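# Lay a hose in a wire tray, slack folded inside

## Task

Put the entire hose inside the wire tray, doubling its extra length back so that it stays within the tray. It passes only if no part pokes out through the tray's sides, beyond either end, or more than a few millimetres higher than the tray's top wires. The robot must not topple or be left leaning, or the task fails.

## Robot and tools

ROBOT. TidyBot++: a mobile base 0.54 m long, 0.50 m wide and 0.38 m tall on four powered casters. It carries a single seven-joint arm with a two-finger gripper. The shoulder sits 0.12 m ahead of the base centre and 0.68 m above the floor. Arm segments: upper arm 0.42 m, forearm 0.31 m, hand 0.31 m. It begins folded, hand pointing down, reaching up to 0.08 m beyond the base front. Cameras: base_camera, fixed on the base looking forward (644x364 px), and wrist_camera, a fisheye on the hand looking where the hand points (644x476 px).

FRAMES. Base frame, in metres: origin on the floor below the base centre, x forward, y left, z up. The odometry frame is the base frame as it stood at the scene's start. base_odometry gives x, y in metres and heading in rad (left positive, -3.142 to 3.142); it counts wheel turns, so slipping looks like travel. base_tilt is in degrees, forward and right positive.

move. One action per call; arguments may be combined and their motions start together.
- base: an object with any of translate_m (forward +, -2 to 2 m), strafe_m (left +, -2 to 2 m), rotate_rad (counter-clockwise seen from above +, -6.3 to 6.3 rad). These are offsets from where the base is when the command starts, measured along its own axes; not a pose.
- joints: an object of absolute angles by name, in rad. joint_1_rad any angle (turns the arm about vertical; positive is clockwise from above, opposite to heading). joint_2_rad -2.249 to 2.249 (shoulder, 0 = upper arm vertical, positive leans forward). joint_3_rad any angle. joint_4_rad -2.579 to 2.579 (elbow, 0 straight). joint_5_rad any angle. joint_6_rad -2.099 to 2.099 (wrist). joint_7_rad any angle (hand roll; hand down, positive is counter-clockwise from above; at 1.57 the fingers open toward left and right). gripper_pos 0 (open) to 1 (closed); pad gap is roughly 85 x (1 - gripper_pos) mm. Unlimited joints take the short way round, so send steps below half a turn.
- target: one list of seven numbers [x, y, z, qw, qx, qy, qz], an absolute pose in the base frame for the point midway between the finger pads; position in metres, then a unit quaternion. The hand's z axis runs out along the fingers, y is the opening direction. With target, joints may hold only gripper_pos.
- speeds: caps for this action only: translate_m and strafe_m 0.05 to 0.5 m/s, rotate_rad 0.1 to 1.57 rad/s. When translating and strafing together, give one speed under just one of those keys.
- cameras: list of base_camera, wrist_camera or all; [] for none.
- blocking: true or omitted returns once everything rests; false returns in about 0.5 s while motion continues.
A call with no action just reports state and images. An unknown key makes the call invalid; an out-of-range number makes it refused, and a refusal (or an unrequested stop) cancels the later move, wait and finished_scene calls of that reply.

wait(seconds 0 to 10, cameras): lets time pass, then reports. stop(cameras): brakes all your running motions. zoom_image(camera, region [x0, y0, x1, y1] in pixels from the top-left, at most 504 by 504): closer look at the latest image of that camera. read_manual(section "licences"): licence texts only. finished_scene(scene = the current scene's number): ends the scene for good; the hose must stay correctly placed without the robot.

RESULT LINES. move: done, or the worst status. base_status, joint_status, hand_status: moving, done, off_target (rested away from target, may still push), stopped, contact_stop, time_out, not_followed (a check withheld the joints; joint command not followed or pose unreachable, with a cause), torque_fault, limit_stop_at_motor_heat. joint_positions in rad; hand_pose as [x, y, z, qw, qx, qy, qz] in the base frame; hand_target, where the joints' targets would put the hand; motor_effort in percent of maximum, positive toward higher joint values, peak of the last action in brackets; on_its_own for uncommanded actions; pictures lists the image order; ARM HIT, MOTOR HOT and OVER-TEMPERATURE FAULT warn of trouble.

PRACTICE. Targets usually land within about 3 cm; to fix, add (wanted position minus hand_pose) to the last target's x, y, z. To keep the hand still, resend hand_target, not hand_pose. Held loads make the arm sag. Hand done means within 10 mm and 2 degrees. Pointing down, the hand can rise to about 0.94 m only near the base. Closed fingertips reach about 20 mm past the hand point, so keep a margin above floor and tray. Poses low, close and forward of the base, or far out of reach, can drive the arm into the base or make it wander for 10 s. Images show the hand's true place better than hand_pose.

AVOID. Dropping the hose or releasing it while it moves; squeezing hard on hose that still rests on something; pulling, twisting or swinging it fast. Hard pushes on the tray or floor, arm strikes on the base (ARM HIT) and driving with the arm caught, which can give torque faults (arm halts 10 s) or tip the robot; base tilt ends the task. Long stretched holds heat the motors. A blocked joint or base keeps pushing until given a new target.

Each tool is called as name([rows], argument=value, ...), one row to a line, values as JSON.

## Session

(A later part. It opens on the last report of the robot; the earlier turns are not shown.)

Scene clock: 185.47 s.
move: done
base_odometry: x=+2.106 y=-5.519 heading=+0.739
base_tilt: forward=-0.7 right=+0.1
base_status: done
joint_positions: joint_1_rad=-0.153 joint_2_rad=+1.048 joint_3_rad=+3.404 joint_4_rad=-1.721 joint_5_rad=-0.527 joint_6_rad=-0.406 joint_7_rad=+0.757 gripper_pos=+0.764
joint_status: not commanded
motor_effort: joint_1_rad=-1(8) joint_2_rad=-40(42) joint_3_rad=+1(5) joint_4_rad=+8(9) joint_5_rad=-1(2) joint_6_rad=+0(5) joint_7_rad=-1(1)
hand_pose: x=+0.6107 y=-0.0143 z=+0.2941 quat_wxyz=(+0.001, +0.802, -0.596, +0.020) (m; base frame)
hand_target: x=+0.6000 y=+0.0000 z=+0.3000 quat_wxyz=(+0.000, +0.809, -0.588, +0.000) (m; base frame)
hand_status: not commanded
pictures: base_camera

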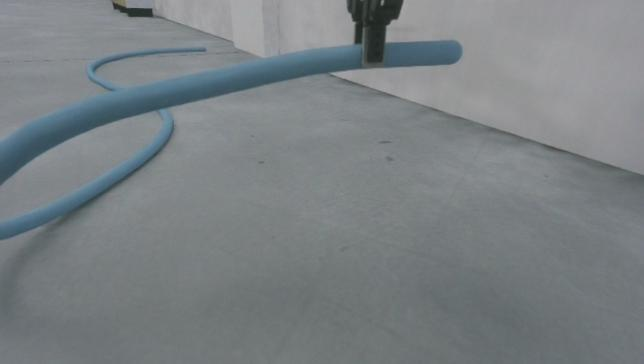

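move(base={"rotate_rad":-1.1}, speeds={"rotate_rad":0.6}, cameras=[])

move(target=[0.6, 0, 0.06, 0, 0.809, -0.588, 0], cameras=[])

move(joints={"gripper_pos":0.2}, cameras=["wrist_camera"])

move(target=[0.6, 0, 0.30, 0, 0.809, -0.588, 0], cameras=["base_camera", "wrist_camera"])

Scene clock: 197.03 s.
move: done
base_odometry: x=+2.106 y=-5.519 heading=-0.361
base_tilt: forward=-0.7 right=+0.1
base_status: done
joint_positions: joint_1_rad=-0.155 joint_2_rad=+1.048 joint_3_rad=+3.392 joint_4_rad=-1.721 joint_5_rad=-0.527 joint_6_rad=-0.406 joint_7_rad=+0.757 gripper_pos=+0.764
joint_status: not commanded
motor_effort: joint_1_rad=+1(4) joint_2_rad=-41(42) joint_3_rad=+4(6) joint_4_rad=+7(8) joint_5_rad=+0(2) joint_6_rad=+1(1) joint_7_rad=+0(1)
hand_pose: x=+0.6101 y=-0.0069 z=+0.2934 quat_wxyz=(-0.002, +0.805, -0.593, +0.017) (m; base frame)
hand_target: x=+0.6000 y=+0.0000 z=+0.3000 quat_wxyz=(+0.000, +0.809, -0.588, +0.000) (m; base frame)
hand_status: not commanded
pictures: none
No camera images: "cameras" was empty.

Scene clock: 198.83 s.
move: off_target
base_odometry: x=+2.106 y=-5.519 heading=-0.361
base_tilt: forward=-0.6 right=+0.1
base_status: not commanded
joint_positions: joint_1_rad=-0.097 joint_2_rad=+1.590 joint_3_rad=+3.306 joint_4_rad=-1.385 joint_5_rad=-0.575 joint_6_rad=-0.278 joint_7_rad=+0.775 gripper_pos=+0.764
joint_status: not commanded
motor_effort: joint_1_rad=-2(4) joint_2_rad=-41(44) joint_3_rad=+0(4) joint_4_rad=+1(7) joint_5_rad=+0(1) joint_6_rad=-2(4) joint_7_rad=+0(1)
hand_pose: x=+0.5739 y=-0.0099 z=+0.0553 quat_wxyz=(+0.028, +0.806, -0.590, -0.021) (m; base frame)
hand_target: x=+0.6000 y=+0.0000 z=+0.0600 quat_wxyz=(+0.000, +0.809, -0.588, +0.000) (m; base frame)
hand_status: off_target (0.028 m and 4.0 deg from the pose sent, 0.234 m and 2.1 deg at the start)
pictures: none
No camera images: "cameras" was empty.

Scene clock: 199.77 s.
move: done
base_odometry: x=+2.106 y=-5.519 heading=-0.361
base_tilt: forward=-0.7 right=+0.1
base_status: not commanded
joint_positions: joint_1_rad=-0.097 joint_2_rad=+1.590 joint_3_rad=+3.293 joint_4_rad=-1.385 joint_5_rad=-0.578 joint_6_rad=-0.277 joint_7_rad=+0.775 gripper_pos=+0.200
joint_status: all done
motor_effort: joint_1_rad=+0(2) joint_2_rad=-40(41) joint_3_rad=+1(2) joint_4_rad=+3(4) joint_5_rad=+1(1) joint_6_rad=-1(3) joint_7_rad=+0(1)
hand_pose: x=+0.5735 y=-0.0018 z=+0.0548 quat_wxyz=(+0.023, +0.806, -0.591, -0.024) (m; base frame)
hand_target: x=+0.6000 y=+0.0000 z=+0.0600 quat_wxyz=(+0.000, +0.809, -0.588, +0.000) (m; base frame)
hand_status: not commanded
pictures: wrist_camera

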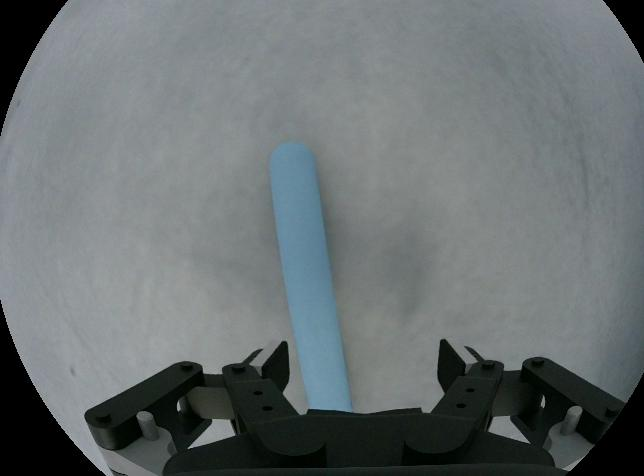

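Scene clock: 201.53 s.
move: off_target
base_odometry: x=+2.106 y=-5.519 heading=-0.361
base_tilt: forward=-0.7 right=+0.1
base_status: not commanded
joint_positions: joint_1_rad=-0.133 joint_2_rad=+1.055 joint_3_rad=+3.365 joint_4_rad=-1.713 joint_5_rad=-0.545 joint_6_rad=-0.385 joint_7_rad=+0.775 gripper_pos=+0.200
joint_status: not commanded
motor_effort: joint_1_rad=-1(1) joint_2_rad=-39(44) joint_3_rad=+1(3) joint_4_rad=+7(8) joint_5_rad=+1(1) joint_6_rad=+0(1) joint_7_rad=+0(1)
hand_pose: x=+0.6178 y=-0.0029 z=+0.2902 quat_wxyz=(-0.016, +0.803, -0.596, +0.019) (m; base frame)
hand_target: x=+0.6000 y=+0.0000 z=+0.3000 quat_wxyz=(+0.000, +0.809, -0.588, +0.000) (m; base frame)
hand_status: off_target (0.021 m and 3.1 deg from the pose sent, 0.247 m and 3.9 deg at the start)
pictures: base_camera, wrist_camera

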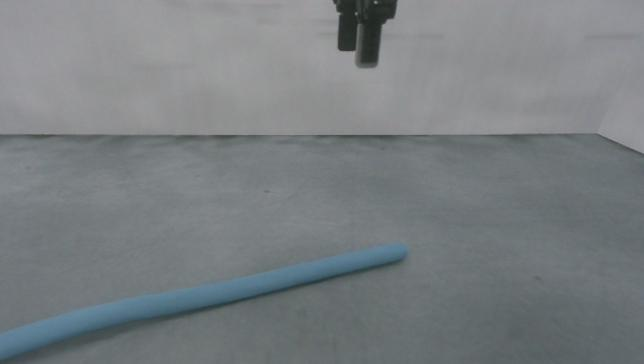

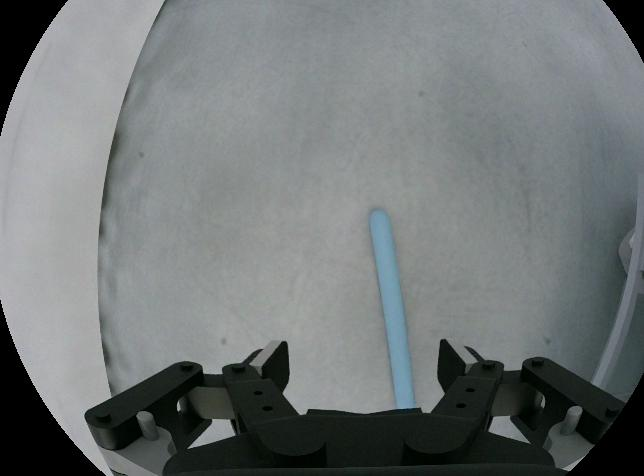

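move(base={"translate_m":-0.9}, cameras=["base_camera"])

move(base={"rotate_rad":0.5}, target=[0.5, 0, 0.45, 0, 0.707, -0.707, 0], cameras=["base_camera"])

Scene clock: 207.80 s.
move: done
base_odometry: x=+1.263 y=-5.201 heading=-0.361
base_tilt: forward=-0.6 right=+0.1
base_status: done
joint_positions: joint_1_rad=-0.135 joint_2_rad=+1.054 joint_3_rad=+3.367 joint_4_rad=-1.720 joint_5_rad=-0.545 joint_6_rad=-0.390 joint_7_rad=+0.775 gripper_pos=+0.200
joint_status: not commanded
motor_effort: joint_1_rad=-1(1) joint_2_rad=-39(41) joint_3_rad=+2(3) joint_4_rad=+6(8) joint_5_rad=+1(1) joint_6_rad=+0(1) joint_7_rad=+0(1)
hand_pose: x=+0.6127 y=-0.0027 z=+0.2898 quat_wxyz=(-0.013, +0.803, -0.596, +0.015) (m; base frame)
hand_target: x=+0.6000 y=+0.0000 z=+0.3000 quat_wxyz=(+0.000, +0.809, -0.588, +0.000) (m; base frame)
hand_status: not commanded
pictures: base_camera

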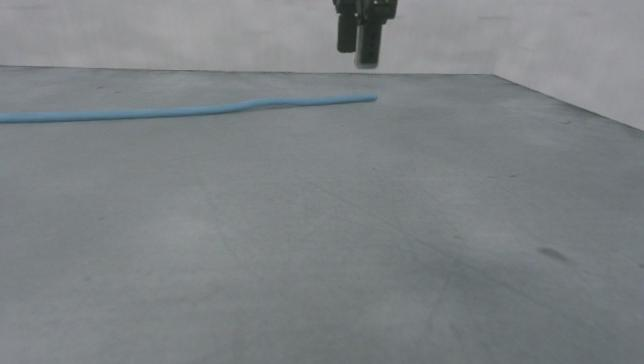

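Scene clock: 209.43 s.
move: off_target
base_odometry: x=+1.263 y=-5.201 heading=+0.139
base_tilt: forward=-0.7 right=+0.1
base_status: done
joint_positions: joint_1_rad=-0.288 joint_2_rad=+0.615 joint_3_rad=+3.537 joint_4_rad=-2.058 joint_5_rad=-0.474 joint_6_rad=-0.503 joint_7_rad=+0.495 gripper_pos=+0.200
joint_status: not commanded
motor_effort: joint_1_rad=+0(5) joint_2_rad=-29(41) joint_3_rad=+2(6) joint_4_rad=+9(9) joint_5_rad=+1(1) joint_6_rad=+0(1) joint_7_rad=+1(1)
hand_pose: x=+0.5211 y=+0.0016 z=+0.4439 quat_wxyz=(-0.016, +0.722, -0.692, +0.019) (m; base frame)
hand_target: x=+0.5000 y=+0.0000 z=+0.4500 quat_wxyz=(+0.000, +0.707, -0.707, +0.000) (m; base frame)
hand_status: off_target (0.022 m and 3.8 deg from the pose sent, 0.196 m and 17.0 deg at the start)
pictures: base_camera

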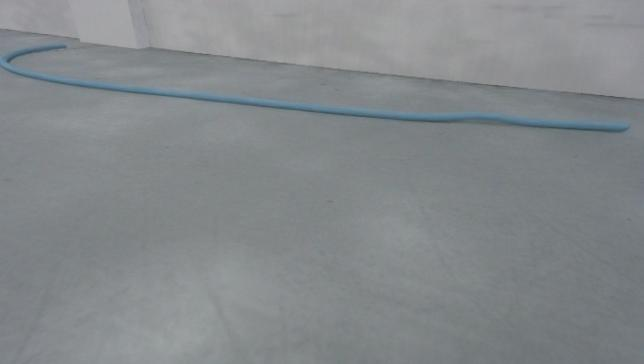

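move(base={"rotate_rad":-0.5}, cameras=[])

move(base={"strafe_m":2.0}, cameras=["base_camera"])

move(base={"strafe_m":1.3,"translate_m":0.3}, cameras=["base_camera"])

move(base={"rotate_rad":-0.8}, cameras=["base_camera"])

Scene clock: 218.03 s.
move: done
base_odometry: x=+1.263 y=-5.201 heading=-0.360
base_tilt: forward=-0.7 right=+0.1
base_status: done
joint_positions: joint_1_rad=-0.288 joint_2_rad=+0.615 joint_3_rad=+3.548 joint_4_rad=-2.058 joint_5_rad=-0.470 joint_6_rad=-0.504 joint_7_rad=+0.492 gripper_pos=+0.200
joint_status: not commanded
motor_effort: joint_1_rad=-1(4) joint_2_rad=-29(29) joint_3_rad=+3(5) joint_4_rad=+9(9) joint_5_rad=+0(1) joint_6_rad=+0(1) joint_7_rad=+1(1)
hand_pose: x=+0.5209 y=-0.0032 z=+0.4445 quat_wxyz=(-0.013, +0.719, -0.694, +0.022) (m; base frame)
hand_target: x=+0.5000 y=+0.0000 z=+0.4500 quat_wxyz=(+0.000, +0.707, -0.707, +0.000) (m; base frame)
hand_status: not commanded
pictures: none
No camera images: "cameras" was empty.

Scene clock: 223.13 s.
move: done
base_odometry: x=+1.969 y=-3.329 heading=-0.361
base_tilt: forward=-0.7 right=+0.1
base_status: done
joint_positions: joint_1_rad=-0.290 joint_2_rad=+0.614 joint_3_rad=+3.548 joint_4_rad=-2.058 joint_5_rad=-0.470 joint_6_rad=-0.504 joint_7_rad=+0.492 gripper_pos=+0.200
joint_status: not commanded
motor_effort: joint_1_rad=-1(4) joint_2_rad=-29(29) joint_3_rad=+3(4) joint_4_rad=+9(10) joint_5_rad=+1(1) joint_6_rad=+0(1) joint_7_rad=+0(1)
hand_pose: x=+0.5210 y=-0.0028 z=+0.4445 quat_wxyz=(-0.013, +0.720, -0.694, +0.022) (m; base frame)
hand_target: x=+0.5000 y=+0.0000 z=+0.4500 quat_wxyz=(+0.000, +0.707, -0.707, +0.000) (m; base frame)
hand_status: not commanded
pictures: base_camera

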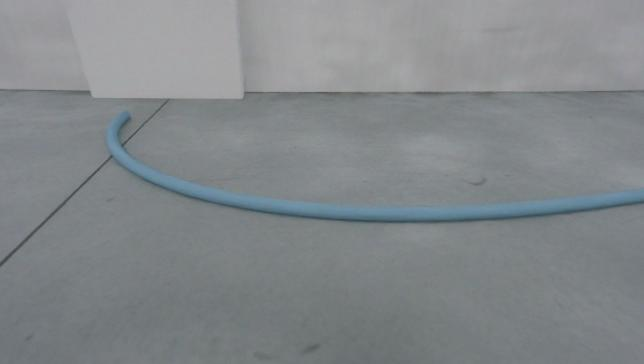

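Scene clock: 226.73 s.
move: done
base_odometry: x=+2.709 y=-2.219 heading=-0.361
base_tilt: forward=-0.7 right=+0.1
base_status: done
joint_positions: joint_1_rad=-0.291 joint_2_rad=+0.614 joint_3_rad=+3.548 joint_4_rad=-2.058 joint_5_rad=-0.470 joint_6_rad=-0.504 joint_7_rad=+0.492 gripper_pos=+0.200
joint_status: not commanded
motor_effort: joint_1_rad=+0(4) joint_2_rad=-29(29) joint_3_rad=+3(4) joint_4_rad=+9(10) joint_5_rad=+1(2) joint_6_rad=+0(1) joint_7_rad=+0(1)
hand_pose: x=+0.5209 y=-0.0024 z=+0.4448 quat_wxyz=(-0.013, +0.720, -0.693, +0.022) (m; base frame)
hand_target: x=+0.5000 y=+0.0000 z=+0.4500 quat_wxyz=(+0.000, +0.707, -0.707, +0.000) (m; base frame)
hand_status: not commanded
pictures: base_camera

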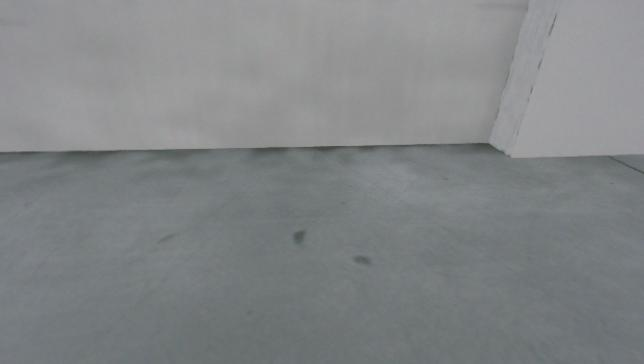

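Scene clock: 228.43 s.
move: done
base_odometry: x=+2.709 y=-2.219 heading=-1.161
base_tilt: forward=-0.7 right=+0.1
base_status: done
joint_positions: joint_1_rad=-0.288 joint_2_rad=+0.613 joint_3_rad=+3.552 joint_4_rad=-2.058 joint_5_rad=-0.469 joint_6_rad=-0.505 joint_7_rad=+0.492 gripper_pos=+0.200
joint_status: not commanded
motor_effort: joint_1_rad=+0(4) joint_2_rad=-29(30) joint_3_rad=+3(5) joint_4_rad=+9(9) joint_5_rad=+1(2) joint_6_rad=+0(1) joint_7_rad=+1(1)
hand_pose: x=+0.5209 y=-0.0055 z=+0.4451 quat_wxyz=(-0.012, +0.718, -0.695, +0.023) (m; base frame)
hand_target: x=+0.5000 y=+0.0000 z=+0.4500 quat_wxyz=(+0.000, +0.707, -0.707, +0.000) (m; base frame)
hand_status: not commanded
pictures: base_camera

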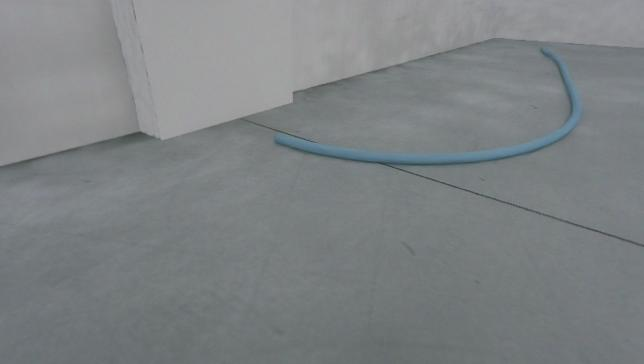

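move(base={"translate_m":0.42}, target=[0.58, 0.02, 0.3, 0, 0.866, 0.5, 0])

Scene clock: 235.53 s.
move: off_target
base_odometry: x=+2.876 y=-2.604 heading=-1.161
base_tilt: forward=-0.7 right=+0.1
base_status: done
joint_positions: joint_1_rad=+0.053 joint_2_rad=+1.023 joint_3_rad=+2.988 joint_4_rad=-1.793 joint_5_rad=+0.388 joint_6_rad=-0.432 joint_7_rad=+2.139 gripper_pos=+0.200
joint_status: not commanded
motor_effort: joint_1_rad=-1(1) joint_2_rad=-37(38) joint_3_rad=-3(4) joint_4_rad=+6(10) joint_5_rad=+1(1) joint_6_rad=-1(2) joint_7_rad=+0(1)
hand_pose: x=+0.5559 y=+0.0148 z=+0.2975 quat_wxyz=(-0.003, +0.886, +0.462, -0.038) (m; base frame)
hand_target: x=+0.5800 y=+0.0200 z=+0.3000 quat_wxyz=(+0.000, +0.866, +0.500, +0.000) (m; base frame)
hand_status: off_target (0.025 m and 6.6 deg from the pose sent, 0.159 m and 148.2 deg at the start)
pictures: base_camera, wrist_camera

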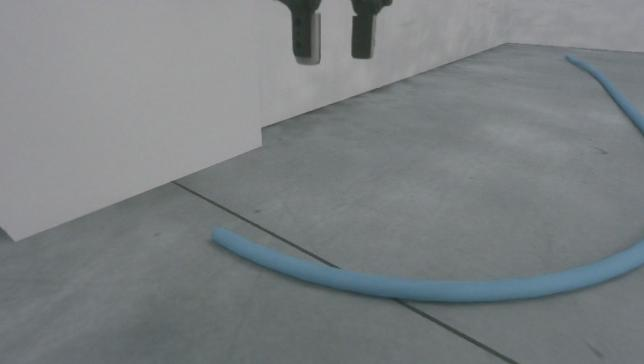

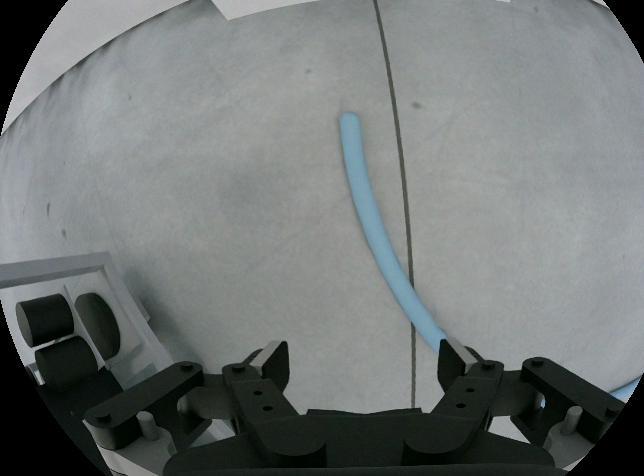

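move(target=[0.648, 0.082, 0.12, 0, 0.819, 0.574, 0], cameras=["wrist_camera"])

Scene clock: 240.23 s.
move: off_target
base_odometry: x=+2.876 y=-2.604 heading=-1.161
base_tilt: forward=-0.7 right=+0.1
base_status: not commanded
joint_positions: joint_1_rad=-0.036 joint_2_rad=+1.496 joint_3_rad=+2.988 joint_4_rad=-1.296 joint_5_rad=+0.399 joint_6_rad=-0.432 joint_7_rad=+2.257 gripper_pos=+0.200
joint_status: not commanded
motor_effort: joint_1_rad=+0(2) joint_2_rad=-43(46) joint_3_rad=-4(5) joint_4_rad=+6(7) joint_5_rad=+1(1) joint_6_rad=-1(1) joint_7_rad=+1(1)
hand_pose: x=+0.6279 y=+0.0627 z=+0.1123 quat_wxyz=(-0.008, +0.850, +0.526, -0.025) (m; base frame)
hand_target: x=+0.6480 y=+0.0820 z=+0.1200 quat_wxyz=(+0.000, +0.819, +0.574, +0.000) (m; base frame)
hand_status: off_target (0.029 m and 7.2 deg from the pose sent, 0.211 m and 15.6 deg at the start)
pictures: wrist_camera

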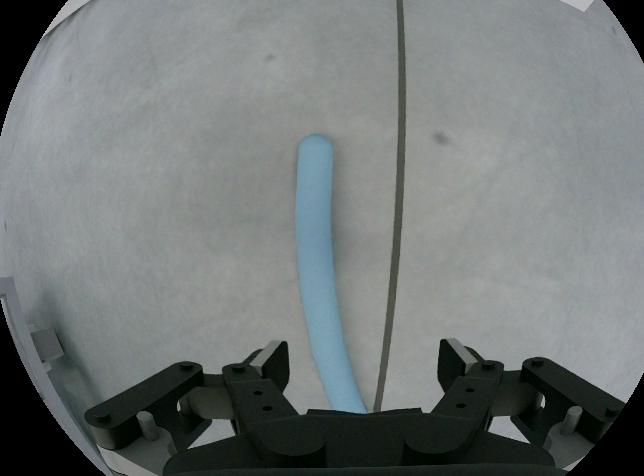

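move(target=[0.628, 0.095, 0.034, 0, 0.819, 0.574, 0], cameras=["wrist_camera"])

Scene clock: 243.90 s.
move: off_target
base_odometry: x=+2.876 y=-2.604 heading=-1.161
base_tilt: forward=-0.6 right=+0.1
base_status: not commanded
joint_positions: joint_1_rad=-0.082 joint_2_rad=+1.689 joint_3_rad=+2.988 joint_4_rad=-1.164 joint_5_rad=+0.404 joint_6_rad=-0.400 joint_7_rad=+2.258 gripper_pos=+0.200
joint_status: not commanded
motor_effort: joint_1_rad=-1(2) joint_2_rad=-42(46) joint_3_rad=-4(5) joint_4_rad=+4(7) joint_5_rad=+1(1) joint_6_rad=-1(2) joint_7_rad=+1(1)
hand_pose: x=+0.5956 y=+0.0849 z=+0.0258 quat_wxyz=(-0.019, +0.841, +0.539, -0.037) (m; base frame)
hand_target: x=+0.6280 y=+0.0950 z=+0.0340 quat_wxyz=(+0.000, +0.819, +0.574, +0.000) (m; base frame)
hand_status: off_target (0.035 m and 6.7 deg from the pose sent, 0.085 m and 7.2 deg at the start)
pictures: wrist_camera

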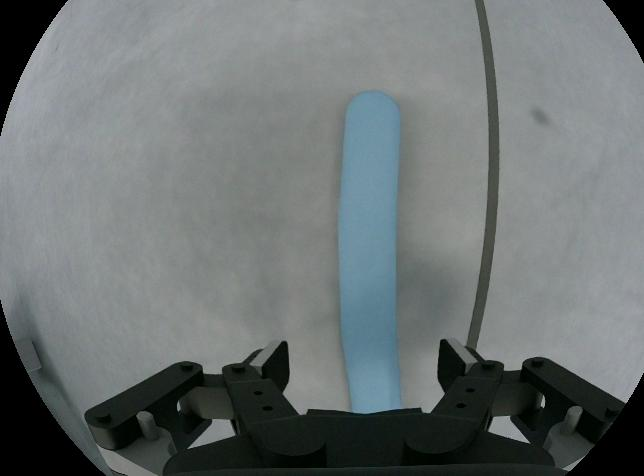

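move(joints={"gripper_pos":0.9}, cameras=["wrist_camera"])

move(target=[0.58, 0.06, 0.32, 0, 0.819, 0.574, 0])

Scene clock: 247.20 s.
move: off_target
base_odometry: x=+2.876 y=-2.604 heading=-1.161
base_tilt: forward=-0.7 right=+0.1
base_status: not commanded
joint_positions: joint_1_rad=-0.082 joint_2_rad=+1.687 joint_3_rad=+2.988 joint_4_rad=-1.163 joint_5_rad=+0.407 joint_6_rad=-0.399 joint_7_rad=+2.258 gripper_pos=+0.767
joint_status: gripper_pos off_target (ended at +0.767, target +0.900)
motor_effort: joint_1_rad=-1(1) joint_2_rad=-43(43) joint_3_rad=-5(6) joint_4_rad=+5(6) joint_5_rad=+0(1) joint_6_rad=-1(2) joint_7_rad=+0(1)
hand_pose: x=+0.5980 y=+0.0848 z=+0.0271 quat_wxyz=(-0.018, +0.841, +0.540, -0.035) (m; base frame)
hand_target: x=+0.6280 y=+0.0950 z=+0.0340 quat_wxyz=(+0.000, +0.819, +0.574, +0.000) (m; base frame)
hand_status: not commanded
pictures: wrist_camera

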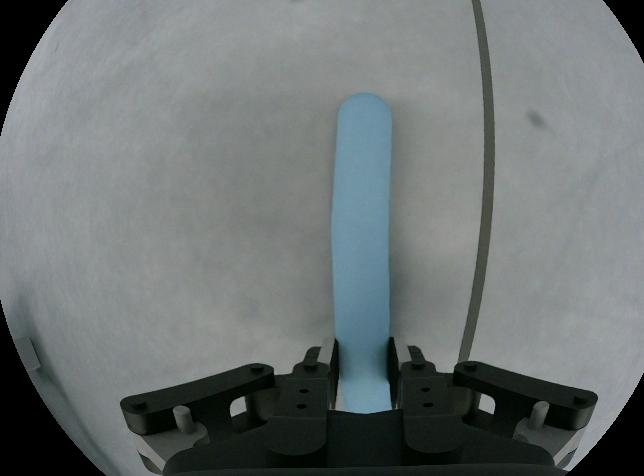

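Scene clock: 249.13 s.
move: off_target
base_odometry: x=+2.876 y=-2.604 heading=-1.161
base_tilt: forward=-0.7 right=+0.0
base_status: not commanded
joint_positions: joint_1_rad=-0.006 joint_2_rad=+1.015 joint_3_rad=+2.952 joint_4_rad=-1.765 joint_5_rad=+0.414 joint_6_rad=-0.399 joint_7_rad=+2.258 gripper_pos=+0.767
joint_status: not commanded
motor_effort: joint_1_rad=-1(2) joint_2_rad=-39(46) joint_3_rad=-5(6) joint_4_rad=+5(7) joint_5_rad=+0(1) joint_6_rad=-1(2) joint_7_rad=+0(1)
hand_pose: x=+0.5831 y=+0.0629 z=+0.3050 quat_wxyz=(-0.001, +0.831, +0.556, +0.001) (m; base frame)
hand_target: x=+0.5800 y=+0.0600 z=+0.3200 quat_wxyz=(+0.000, +0.819, +0.574, +0.000) (m; base frame)
hand_status: off_target (0.016 m and 2.5 deg from the pose sent, 0.295 m and 6.4 deg at the start)
pictures: base_camera, wrist_camera

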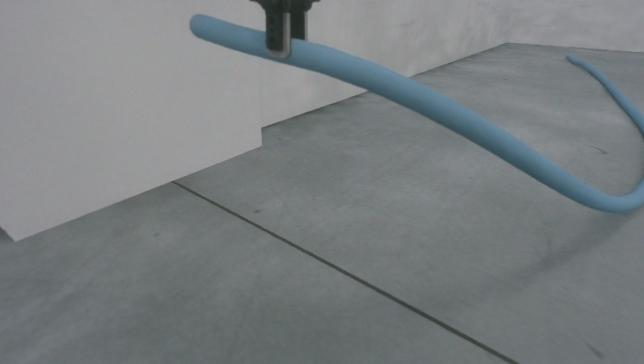

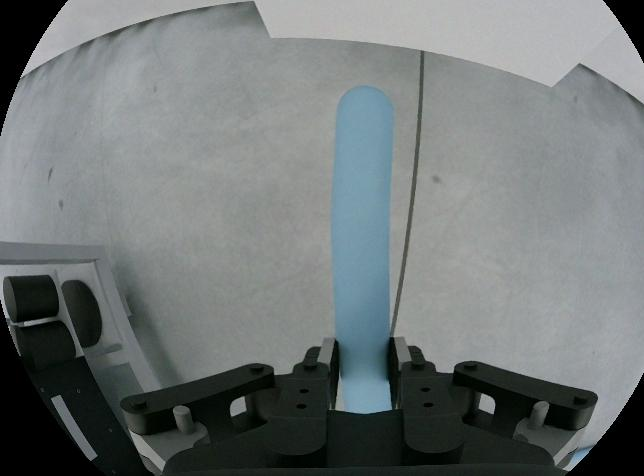

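move(base={"translate_m":-0.64}, speeds={"translate_m":0.35}, target=[0.58, 0.03, 0.43, 0, 0.766, 0.643, 0], cameras=["base_camera"])

move(base={"rotate_rad":0.8}, speeds={"rotate_rad":0.6}, target=[0.58, 0.0, 0.45, 0, 0.707, 0.707, 0])

Scene clock: 257.53 s.
move: off_target
base_odometry: x=+2.621 y=-2.017 heading=-1.162
base_tilt: forward=-0.7 right=+0.0
base_status: done
joint_positions: joint_1_rad=+0.131 joint_2_rad=+0.781 joint_3_rad=+2.846 joint_4_rad=-1.774 joint_5_rad=+0.398 joint_6_rad=-0.590 joint_7_rad=+2.535 gripper_pos=+0.767
joint_status: not commanded
motor_effort: joint_1_rad=-1(3) joint_2_rad=-38(42) joint_3_rad=-4(7) joint_4_rad=+10(11) joint_5_rad=+1(1) joint_6_rad=-1(2) joint_7_rad=-1(2)
hand_pose: x=+0.6016 y=+0.0274 z=+0.4198 quat_wxyz=(+0.020, +0.774, +0.632, +0.019) (m; base frame)
hand_target: x=+0.5800 y=+0.0300 z=+0.4300 quat_wxyz=(+0.000, +0.766, +0.643, +0.000) (m; base frame)
hand_status: off_target (0.024 m and 3.5 deg from the pose sent, 0.129 m and 12.5 deg at the start)
pictures: base_camera

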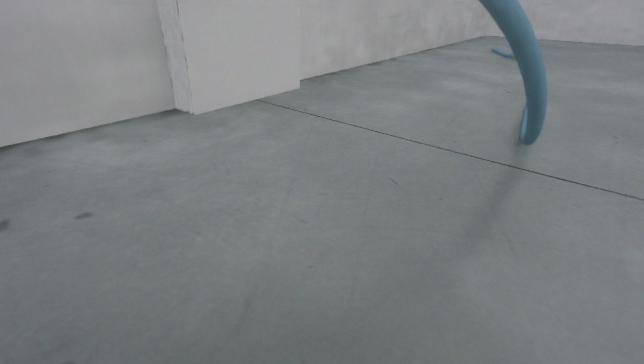

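Scene clock: 259.70 s.
move: off_target
base_odometry: x=+2.621 y=-2.017 heading=-0.362
base_tilt: forward=-0.7 right=+0.1
base_status: done
joint_positions: joint_1_rad=+0.242 joint_2_rad=+0.761 joint_3_rad=+2.791 joint_4_rad=-1.774 joint_5_rad=+0.397 joint_6_rad=-0.651 joint_7_rad=+2.751 gripper_pos=+0.767
joint_status: not commanded
motor_effort: joint_1_rad=-2(5) joint_2_rad=-38(38) joint_3_rad=-7(8) joint_4_rad=+11(12) joint_5_rad=+2(3) joint_6_rad=+0(2) joint_7_rad=+1(1)
hand_pose: x=+0.5912 y=-0.0043 z=+0.4329 quat_wxyz=(+0.007, +0.727, +0.686, +0.010) (m; base frame)
hand_target: x=+0.5800 y=+0.0000 z=+0.4500 quat_wxyz=(+0.000, +0.707, +0.707, +0.000) (m; base frame)
hand_status: off_target (0.021 m and 3.6 deg from the pose sent, 0.046 m and 11.9 deg at the start)
pictures: base_camera, wrist_camera

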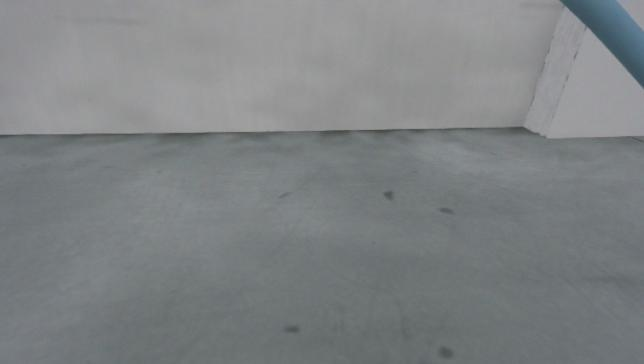

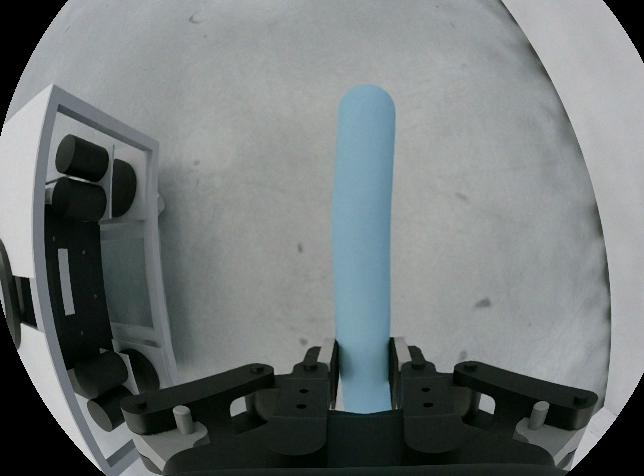

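move(base={"strafe_m":1.0,"translate_m":0.1,"rotate_rad":0.03}, speeds={"strafe_m":0.35})

Scene clock: 266.23 s.
move: done
base_odometry: x=+3.069 y=-1.117 heading=-0.331
base_tilt: forward=-0.6 right=+0.1
base_status: done
joint_positions: joint_1_rad=+0.257 joint_2_rad=+0.761 joint_3_rad=+2.792 joint_4_rad=-1.774 joint_5_rad=+0.396 joint_6_rad=-0.658 joint_7_rad=+2.751 gripper_pos=+0.767
joint_status: not commanded
motor_effort: joint_1_rad=-3(7) joint_2_rad=-38(39) joint_3_rad=-7(10) joint_4_rad=+11(12) joint_5_rad=+1(2) joint_6_rad=+1(1) joint_7_rad=+1(2)
hand_pose: x=+0.5890 y=-0.0123 z=+0.4329 quat_wxyz=(+0.006, +0.733, +0.681, +0.007) (m; base frame)
hand_target: x=+0.5800 y=+0.0000 z=+0.4500 quat_wxyz=(+0.000, +0.707, +0.707, +0.000) (m; base frame)
hand_status: not commanded
pictures: base_camera, wrist_camera

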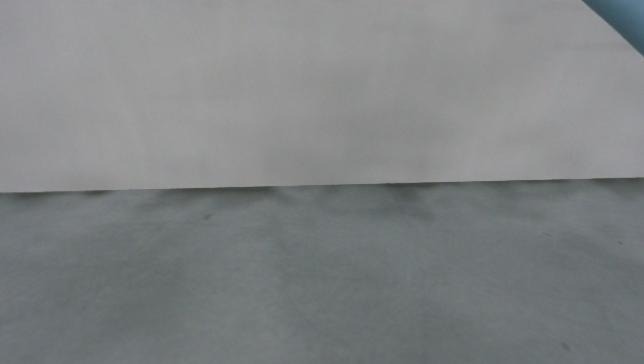

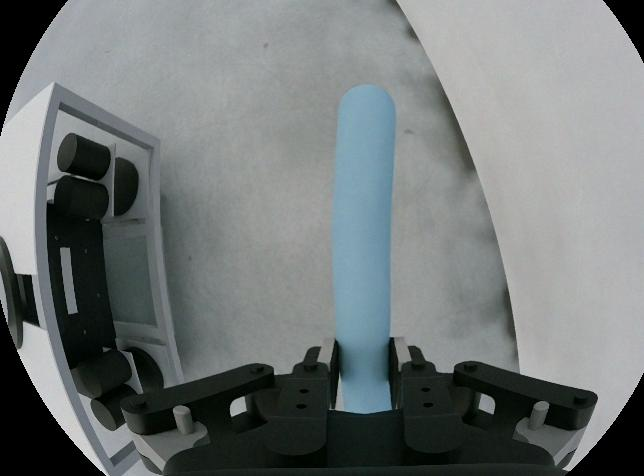

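move(base={"rotate_rad":0.043}, cameras=[])

move(base={"strafe_m":0.8,"translate_m":-0.02}, speeds={"strafe_m":0.35})

Scene clock: 272.63 s.
move: done
base_odometry: x=+3.069 y=-1.117 heading=-0.288
base_tilt: forward=-0.8 right=+0.1
base_status: done
joint_positions: joint_1_rad=+0.252 joint_2_rad=+0.761 joint_3_rad=+2.789 joint_4_rad=-1.774 joint_5_rad=+0.395 joint_6_rad=-0.658 joint_7_rad=+2.751 gripper_pos=+0.767
joint_status: not commanded
motor_effort: joint_1_rad=-3(8) joint_2_rad=-37(38) joint_3_rad=-7(11) joint_4_rad=+11(12) joint_5_rad=+1(2) joint_6_rad=+0(1) joint_7_rad=+1(1)
hand_pose: x=+0.5891 y=-0.0085 z=+0.4331 quat_wxyz=(+0.005, +0.731, +0.683, +0.008) (m; base frame)
hand_target: x=+0.5800 y=+0.0000 z=+0.4500 quat_wxyz=(+0.000, +0.707, +0.707, +0.000) (m; base frame)
hand_status: not commanded
pictures: none
No camera images: "cameras" was empty.

Scene clock: 275.97 s.
move: done
base_odometry: x=+3.277 y=-0.344 heading=-0.288
base_tilt: forward=-0.7 right=+0.1
base_status: done
joint_positions: joint_1_rad=+0.257 joint_2_rad=+0.761 joint_3_rad=+2.789 joint_4_rad=-1.774 joint_5_rad=+0.395 joint_6_rad=-0.659 joint_7_rad=+2.751 gripper_pos=+0.767
joint_status: not commanded
motor_effort: joint_1_rad=-3(7) joint_2_rad=-37(39) joint_3_rad=-7(11) joint_4_rad=+11(12) joint_5_rad=+1(2) joint_6_rad=+0(1) joint_7_rad=+1(2)
hand_pose: x=+0.5889 y=-0.0106 z=+0.4331 quat_wxyz=(+0.005, +0.732, +0.681, +0.007) (m; base frame)
hand_target: x=+0.5800 y=+0.0000 z=+0.4500 quat_wxyz=(+0.000, +0.707, +0.707, +0.000) (m; base frame)
hand_status: not commanded
pictures: base_camera, wrist_camera

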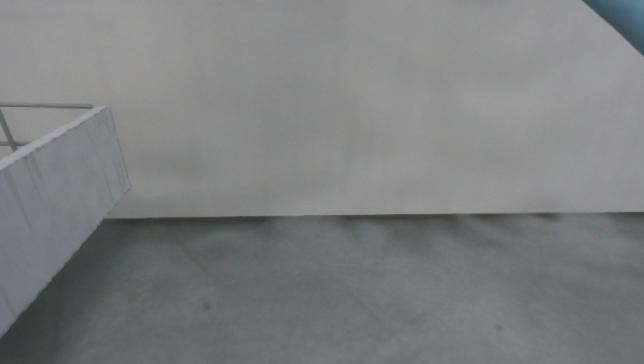

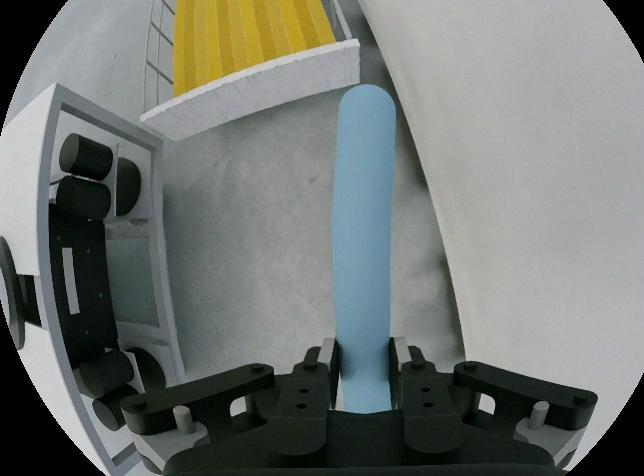

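move(base={"translate_m":-0.09,"rotate_rad":0.02}, cameras=[])

move(base={"strafe_m":0.8}, speeds={"strafe_m":0.35})

Scene clock: 282.37 s.
move: done
base_odometry: x=+3.191 y=-0.318 heading=-0.268
base_tilt: forward=-0.7 right=+0.1
base_status: done
joint_positions: joint_1_rad=+0.255 joint_2_rad=+0.759 joint_3_rad=+2.789 joint_4_rad=-1.779 joint_5_rad=+0.395 joint_6_rad=-0.662 joint_7_rad=+2.751 gripper_pos=+0.767
joint_status: not commanded
motor_effort: joint_1_rad=-3(5) joint_2_rad=-37(40) joint_3_rad=-8(10) joint_4_rad=+10(13) joint_5_rad=+1(1) joint_6_rad=+0(1) joint_7_rad=+1(1)
hand_pose: x=+0.5860 y=-0.0102 z=+0.4331 quat_wxyz=(+0.004, +0.731, +0.682, +0.005) (m; base frame)
hand_target: x=+0.5800 y=+0.0000 z=+0.4500 quat_wxyz=(+0.000, +0.707, +0.707, +0.000) (m; base frame)
hand_status: not commanded
pictures: none
No camera images: "cameras" was empty.

Scene clock: 285.67 s.
move: done
base_odometry: x=+3.402 y=+0.453 heading=-0.268
base_tilt: forward=-0.6 right=+0.1
base_status: done
joint_positions: joint_1_rad=+0.256 joint_2_rad=+0.759 joint_3_rad=+2.789 joint_4_rad=-1.779 joint_5_rad=+0.395 joint_6_rad=-0.662 joint_7_rad=+2.751 gripper_pos=+0.767
joint_status: not commanded
motor_effort: joint_1_rad=-4(7) joint_2_rad=-37(39) joint_3_rad=-9(11) joint_4_rad=+11(12) joint_5_rad=+0(1) joint_6_rad=+0(1) joint_7_rad=+1(2)
hand_pose: x=+0.5860 y=-0.0105 z=+0.4331 quat_wxyz=(+0.004, +0.731, +0.682, +0.005) (m; base frame)
hand_target: x=+0.5800 y=+0.0000 z=+0.4500 quat_wxyz=(+0.000, +0.707, +0.707, +0.000) (m; base frame)
hand_status: not commanded
pictures: base_camera, wrist_camera

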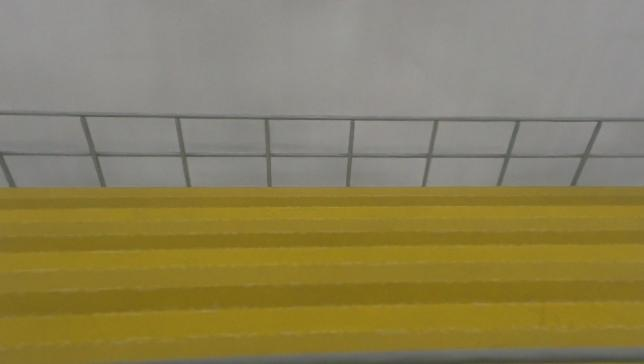

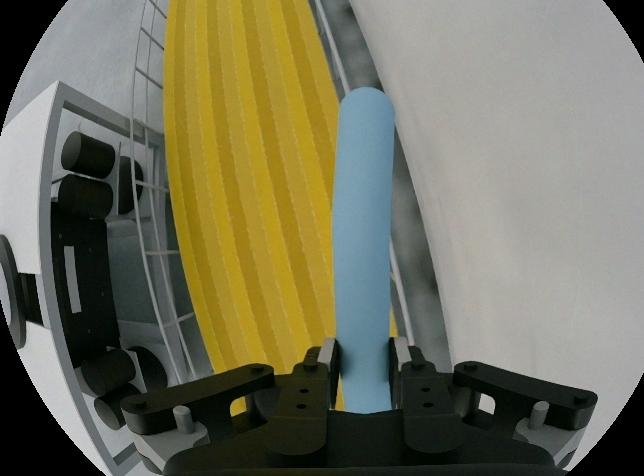

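move(base={"translate_m":-0.09,"rotate_rad":-0.012}, cameras=[])

move(base={"strafe_m":0.7}, speeds={"strafe_m":0.35})

Scene clock: 293.47 s.
move: done
base_odometry: x=+3.315 y=+0.477 heading=-0.280
base_tilt: forward=-0.7 right=+0.1
base_status: done
joint_positions: joint_1_rad=+0.254 joint_2_rad=+0.755 joint_3_rad=+2.787 joint_4_rad=-1.778 joint_5_rad=+0.395 joint_6_rad=-0.664 joint_7_rad=+2.752 gripper_pos=+0.767
joint_status: not commanded
motor_effort: joint_1_rad=-3(4) joint_2_rad=-37(39) joint_3_rad=-8(8) joint_4_rad=+10(12) joint_5_rad=+0(2) joint_6_rad=-1(2) joint_7_rad=+0(1)
hand_pose: x=+0.5867 y=-0.0090 z=+0.4351 quat_wxyz=(+0.005, +0.730, +0.683, +0.006) (m; base frame)
hand_target: x=+0.5800 y=+0.0000 z=+0.4500 quat_wxyz=(+0.000, +0.707, +0.707, +0.000) (m; base frame)
hand_status: not commanded
pictures: none
No camera images: "cameras" was empty.

Scene clock: 298.83 s.
move: time_out
base_odometry: x=+3.508 y=+1.149 heading=-0.278
base_tilt: forward=-0.7 right=+0.1
base_status: strafe_m time_out (by the wheels' count: +0.699 of +0.700)
joint_positions: joint_1_rad=+0.256 joint_2_rad=+0.754 joint_3_rad=+2.788 joint_4_rad=-1.777 joint_5_rad=+0.395 joint_6_rad=-0.664 joint_7_rad=+2.753 gripper_pos=+0.767
joint_status: not commanded
motor_effort: joint_1_rad=-4(7) joint_2_rad=-36(40) joint_3_rad=-9(12) joint_4_rad=+11(12) joint_5_rad=+0(1) joint_6_rad=+1(2) joint_7_rad=+1(2)
hand_pose: x=+0.5874 y=-0.0107 z=+0.4358 quat_wxyz=(+0.006, +0.731, +0.682, +0.006) (m; base frame)
hand_target: x=+0.5800 y=+0.0000 z=+0.4500 quat_wxyz=(+0.000, +0.707, +0.707, +0.000) (m; base frame)
hand_status: not commanded
pictures: base_camera, wrist_camera

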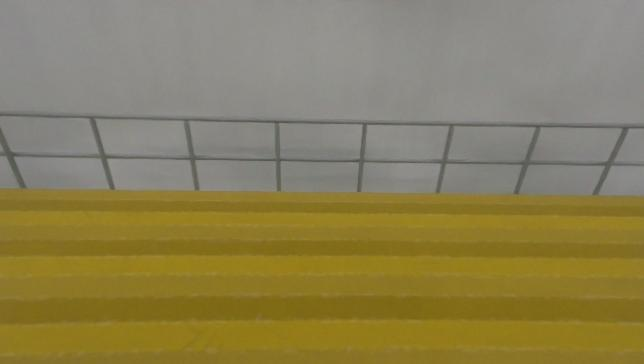

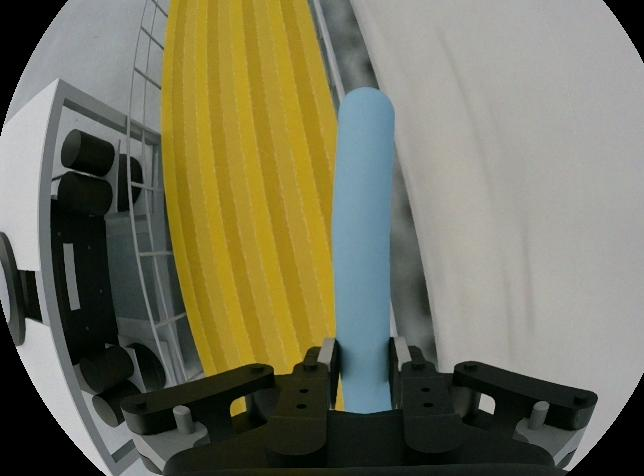

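move(base={"translate_m":-0.13}, speeds={"translate_m":0.2})

Scene clock: 304.50 s.
move: done
base_odometry: x=+3.383 y=+1.185 heading=-0.278
base_tilt: forward=-0.7 right=+0.1
base_status: done
joint_positions: joint_1_rad=+0.256 joint_2_rad=+0.753 joint_3_rad=+2.788 joint_4_rad=-1.777 joint_5_rad=+0.395 joint_6_rad=-0.664 joint_7_rad=+2.753 gripper_pos=+0.767
joint_status: not commanded
motor_effort: joint_1_rad=-4(5) joint_2_rad=-36(39) joint_3_rad=-8(10) joint_4_rad=+10(12) joint_5_rad=+0(1) joint_6_rad=+0(1) joint_7_rad=+1(1)
hand_pose: x=+0.5876 y=-0.0107 z=+0.4360 quat_wxyz=(+0.006, +0.731, +0.682, +0.006) (m; base frame)
hand_target: x=+0.5800 y=+0.0000 z=+0.4500 quat_wxyz=(+0.000, +0.707, +0.707, +0.000) (m; base frame)
hand_status: not commanded
pictures: base_camera, wrist_camera

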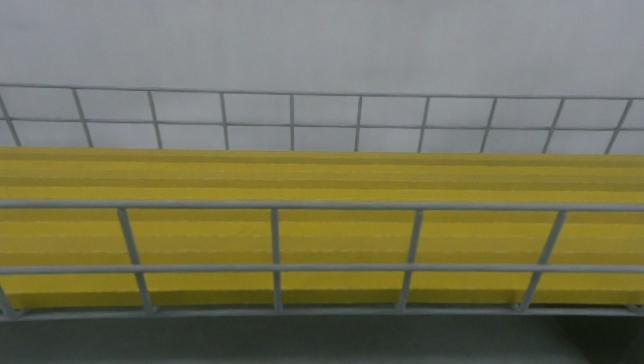

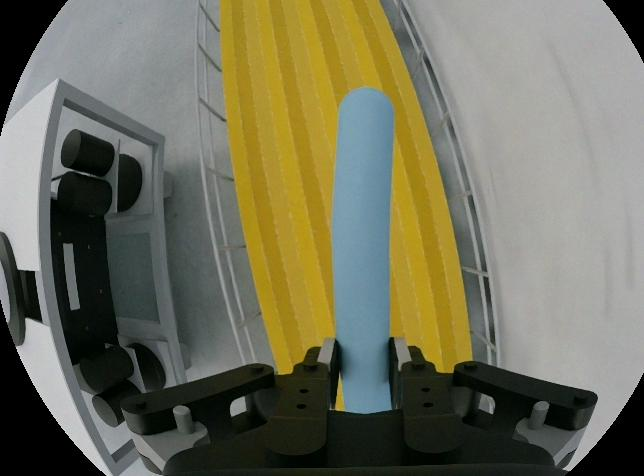

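move(base={"rotate_rad":-0.02}, cameras=[])

move(base={"strafe_m":0.6,"translate_m":-0.07}, speeds={"strafe_m":0.3})

Scene clock: 312.07 s.
move: done
base_odometry: x=+3.383 y=+1.185 heading=-0.298
base_tilt: forward=-0.7 right=+0.1
base_status: done
joint_positions: joint_1_rad=+0.256 joint_2_rad=+0.753 joint_3_rad=+2.787 joint_4_rad=-1.777 joint_5_rad=+0.394 joint_6_rad=-0.664 joint_7_rad=+2.753 gripper_pos=+0.767
joint_status: not commanded
motor_effort: joint_1_rad=-3(7) joint_2_rad=-36(37) joint_3_rad=-7(11) joint_4_rad=+10(11) joint_5_rad=+1(2) joint_6_rad=+0(1) joint_7_rad=+0(1)
hand_pose: x=+0.5876 y=-0.0101 z=+0.4361 quat_wxyz=(+0.005, +0.731, +0.682, +0.006) (m; base frame)
hand_target: x=+0.5800 y=+0.0000 z=+0.4500 quat_wxyz=(+0.000, +0.707, +0.707, +0.000) (m; base frame)
hand_status: not commanded
pictures: none
No camera images: "cameras" was empty.

Scene clock: 315.03 s.
move: done
base_odometry: x=+3.492 y=+1.779 heading=-0.298
base_tilt: forward=-0.7 right=+0.1
base_status: done
joint_positions: joint_1_rad=+0.258 joint_2_rad=+0.753 joint_3_rad=+2.787 joint_4_rad=-1.777 joint_5_rad=+0.394 joint_6_rad=-0.664 joint_7_rad=+2.753 gripper_pos=+0.767
joint_status: not commanded
motor_effort: joint_1_rad=-3(7) joint_2_rad=-37(38) joint_3_rad=-8(12) joint_4_rad=+11(12) joint_5_rad=+0(2) joint_6_rad=+0(1) joint_7_rad=+1(1)
hand_pose: x=+0.5877 y=-0.0110 z=+0.4362 quat_wxyz=(+0.006, +0.732, +0.682, +0.006) (m; base frame)
hand_target: x=+0.5800 y=+0.0000 z=+0.4500 quat_wxyz=(+0.000, +0.707, +0.707, +0.000) (m; base frame)
hand_status: not commanded
pictures: base_camera, wrist_camera

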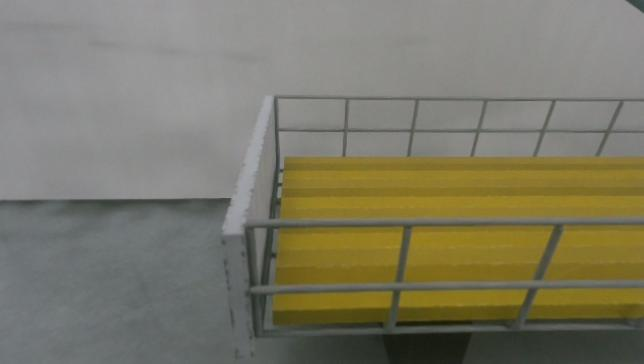

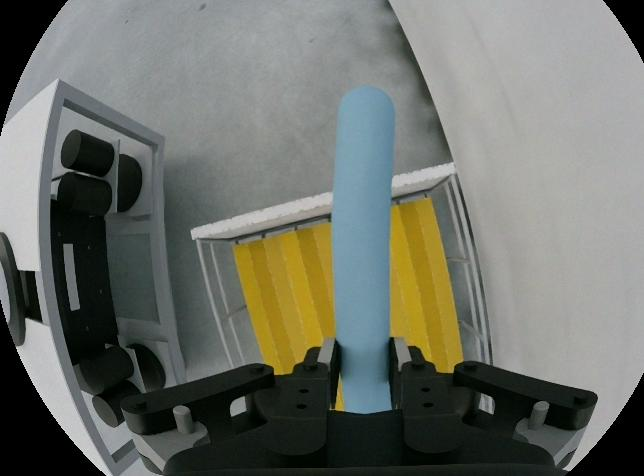

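move(target=[0.67, -0.12, 0.33, 0, 0.707, 0.707, 0])

move(target=[0.67, -0.12, 0.25, 0, 0.707, 0.707, 0])

Scene clock: 320.33 s.
move: off_target
base_odometry: x=+3.492 y=+1.779 heading=-0.298
base_tilt: forward=-0.7 right=+0.1
base_status: not commanded
joint_positions: joint_1_rad=+0.355 joint_2_rad=+1.119 joint_3_rad=+2.791 joint_4_rad=-1.412 joint_5_rad=+0.394 joint_6_rad=-0.673 joint_7_rad=+2.975 gripper_pos=+0.767
joint_status: not commanded
motor_effort: joint_1_rad=+2(5) joint_2_rad=-45(47) joint_3_rad=-4(8) joint_4_rad=+11(12) joint_5_rad=+4(5) joint_6_rad=+0(2) joint_7_rad=+1(2)
hand_pose: x=+0.6753 y=-0.0686 z=+0.3185 quat_wxyz=(-0.020, +0.724, +0.689, +0.030) (m; base frame)
hand_target: x=+0.6700 y=-0.1200 z=+0.3300 quat_wxyz=(+0.000, +0.707, +0.707, +0.000) (m; base frame)
hand_status: off_target (0.053 m and 5.0 deg from the pose sent, 0.173 m and 4.2 deg at the start)
pictures: base_camera, wrist_camera

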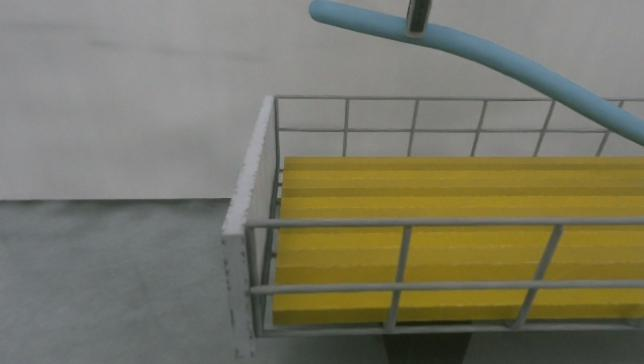

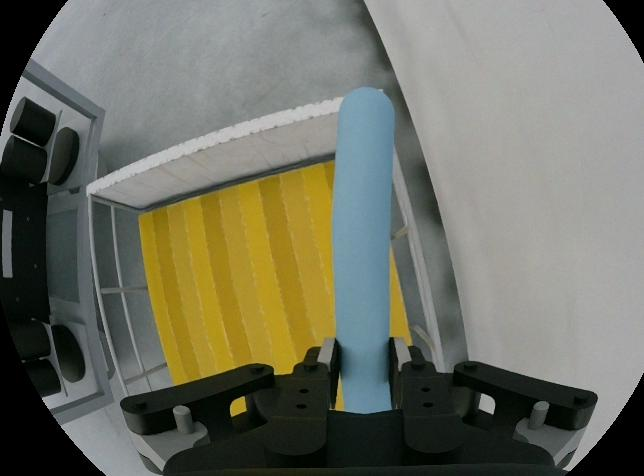

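Scene clock: 321.67 s.
move: off_target
base_odometry: x=+3.492 y=+1.779 heading=-0.298
base_tilt: forward=-0.7 right=+0.1
base_status: not commanded
joint_positions: joint_1_rad=+0.355 joint_2_rad=+1.282 joint_3_rad=+2.807 joint_4_rad=-1.361 joint_5_rad=+0.442 joint_6_rad=-0.658 joint_7_rad=+2.976 gripper_pos=+0.767
joint_status: not commanded
motor_effort: joint_1_rad=+3(3) joint_2_rad=-46(50) joint_3_rad=-3(5) joint_4_rad=+9(11) joint_5_rad=+3(4) joint_6_rad=-2(2) joint_7_rad=+1(2)
hand_pose: x=+0.6444 y=-0.0717 z=+0.2366 quat_wxyz=(-0.053, +0.719, +0.693, -0.001) (m; base frame)
hand_target: x=+0.6700 y=-0.1200 z=+0.2500 quat_wxyz=(+0.000, +0.707, +0.707, +0.000) (m; base frame)
hand_status: off_target (0.056 m and 6.5 deg from the pose sent, 0.086 m and 5.0 deg at the start)
pictures: base_camera, wrist_camera

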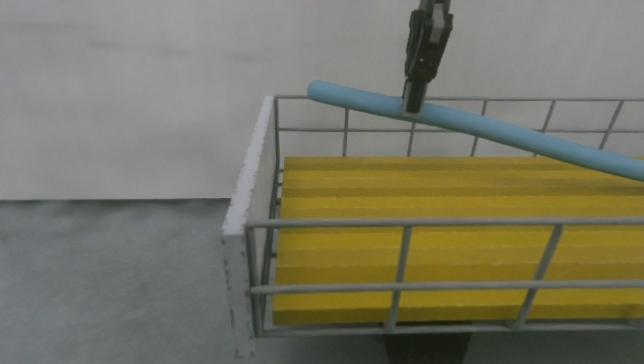

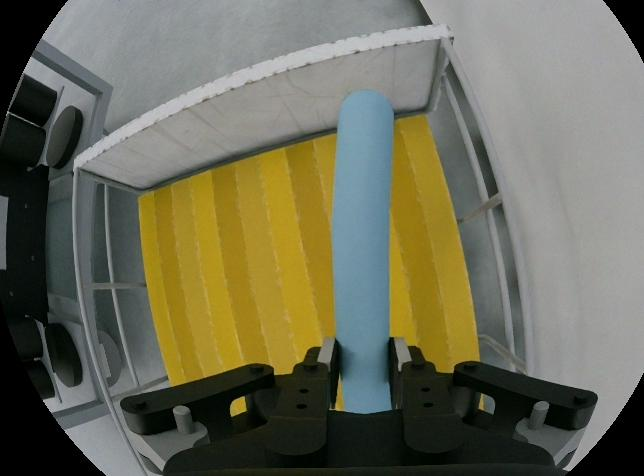

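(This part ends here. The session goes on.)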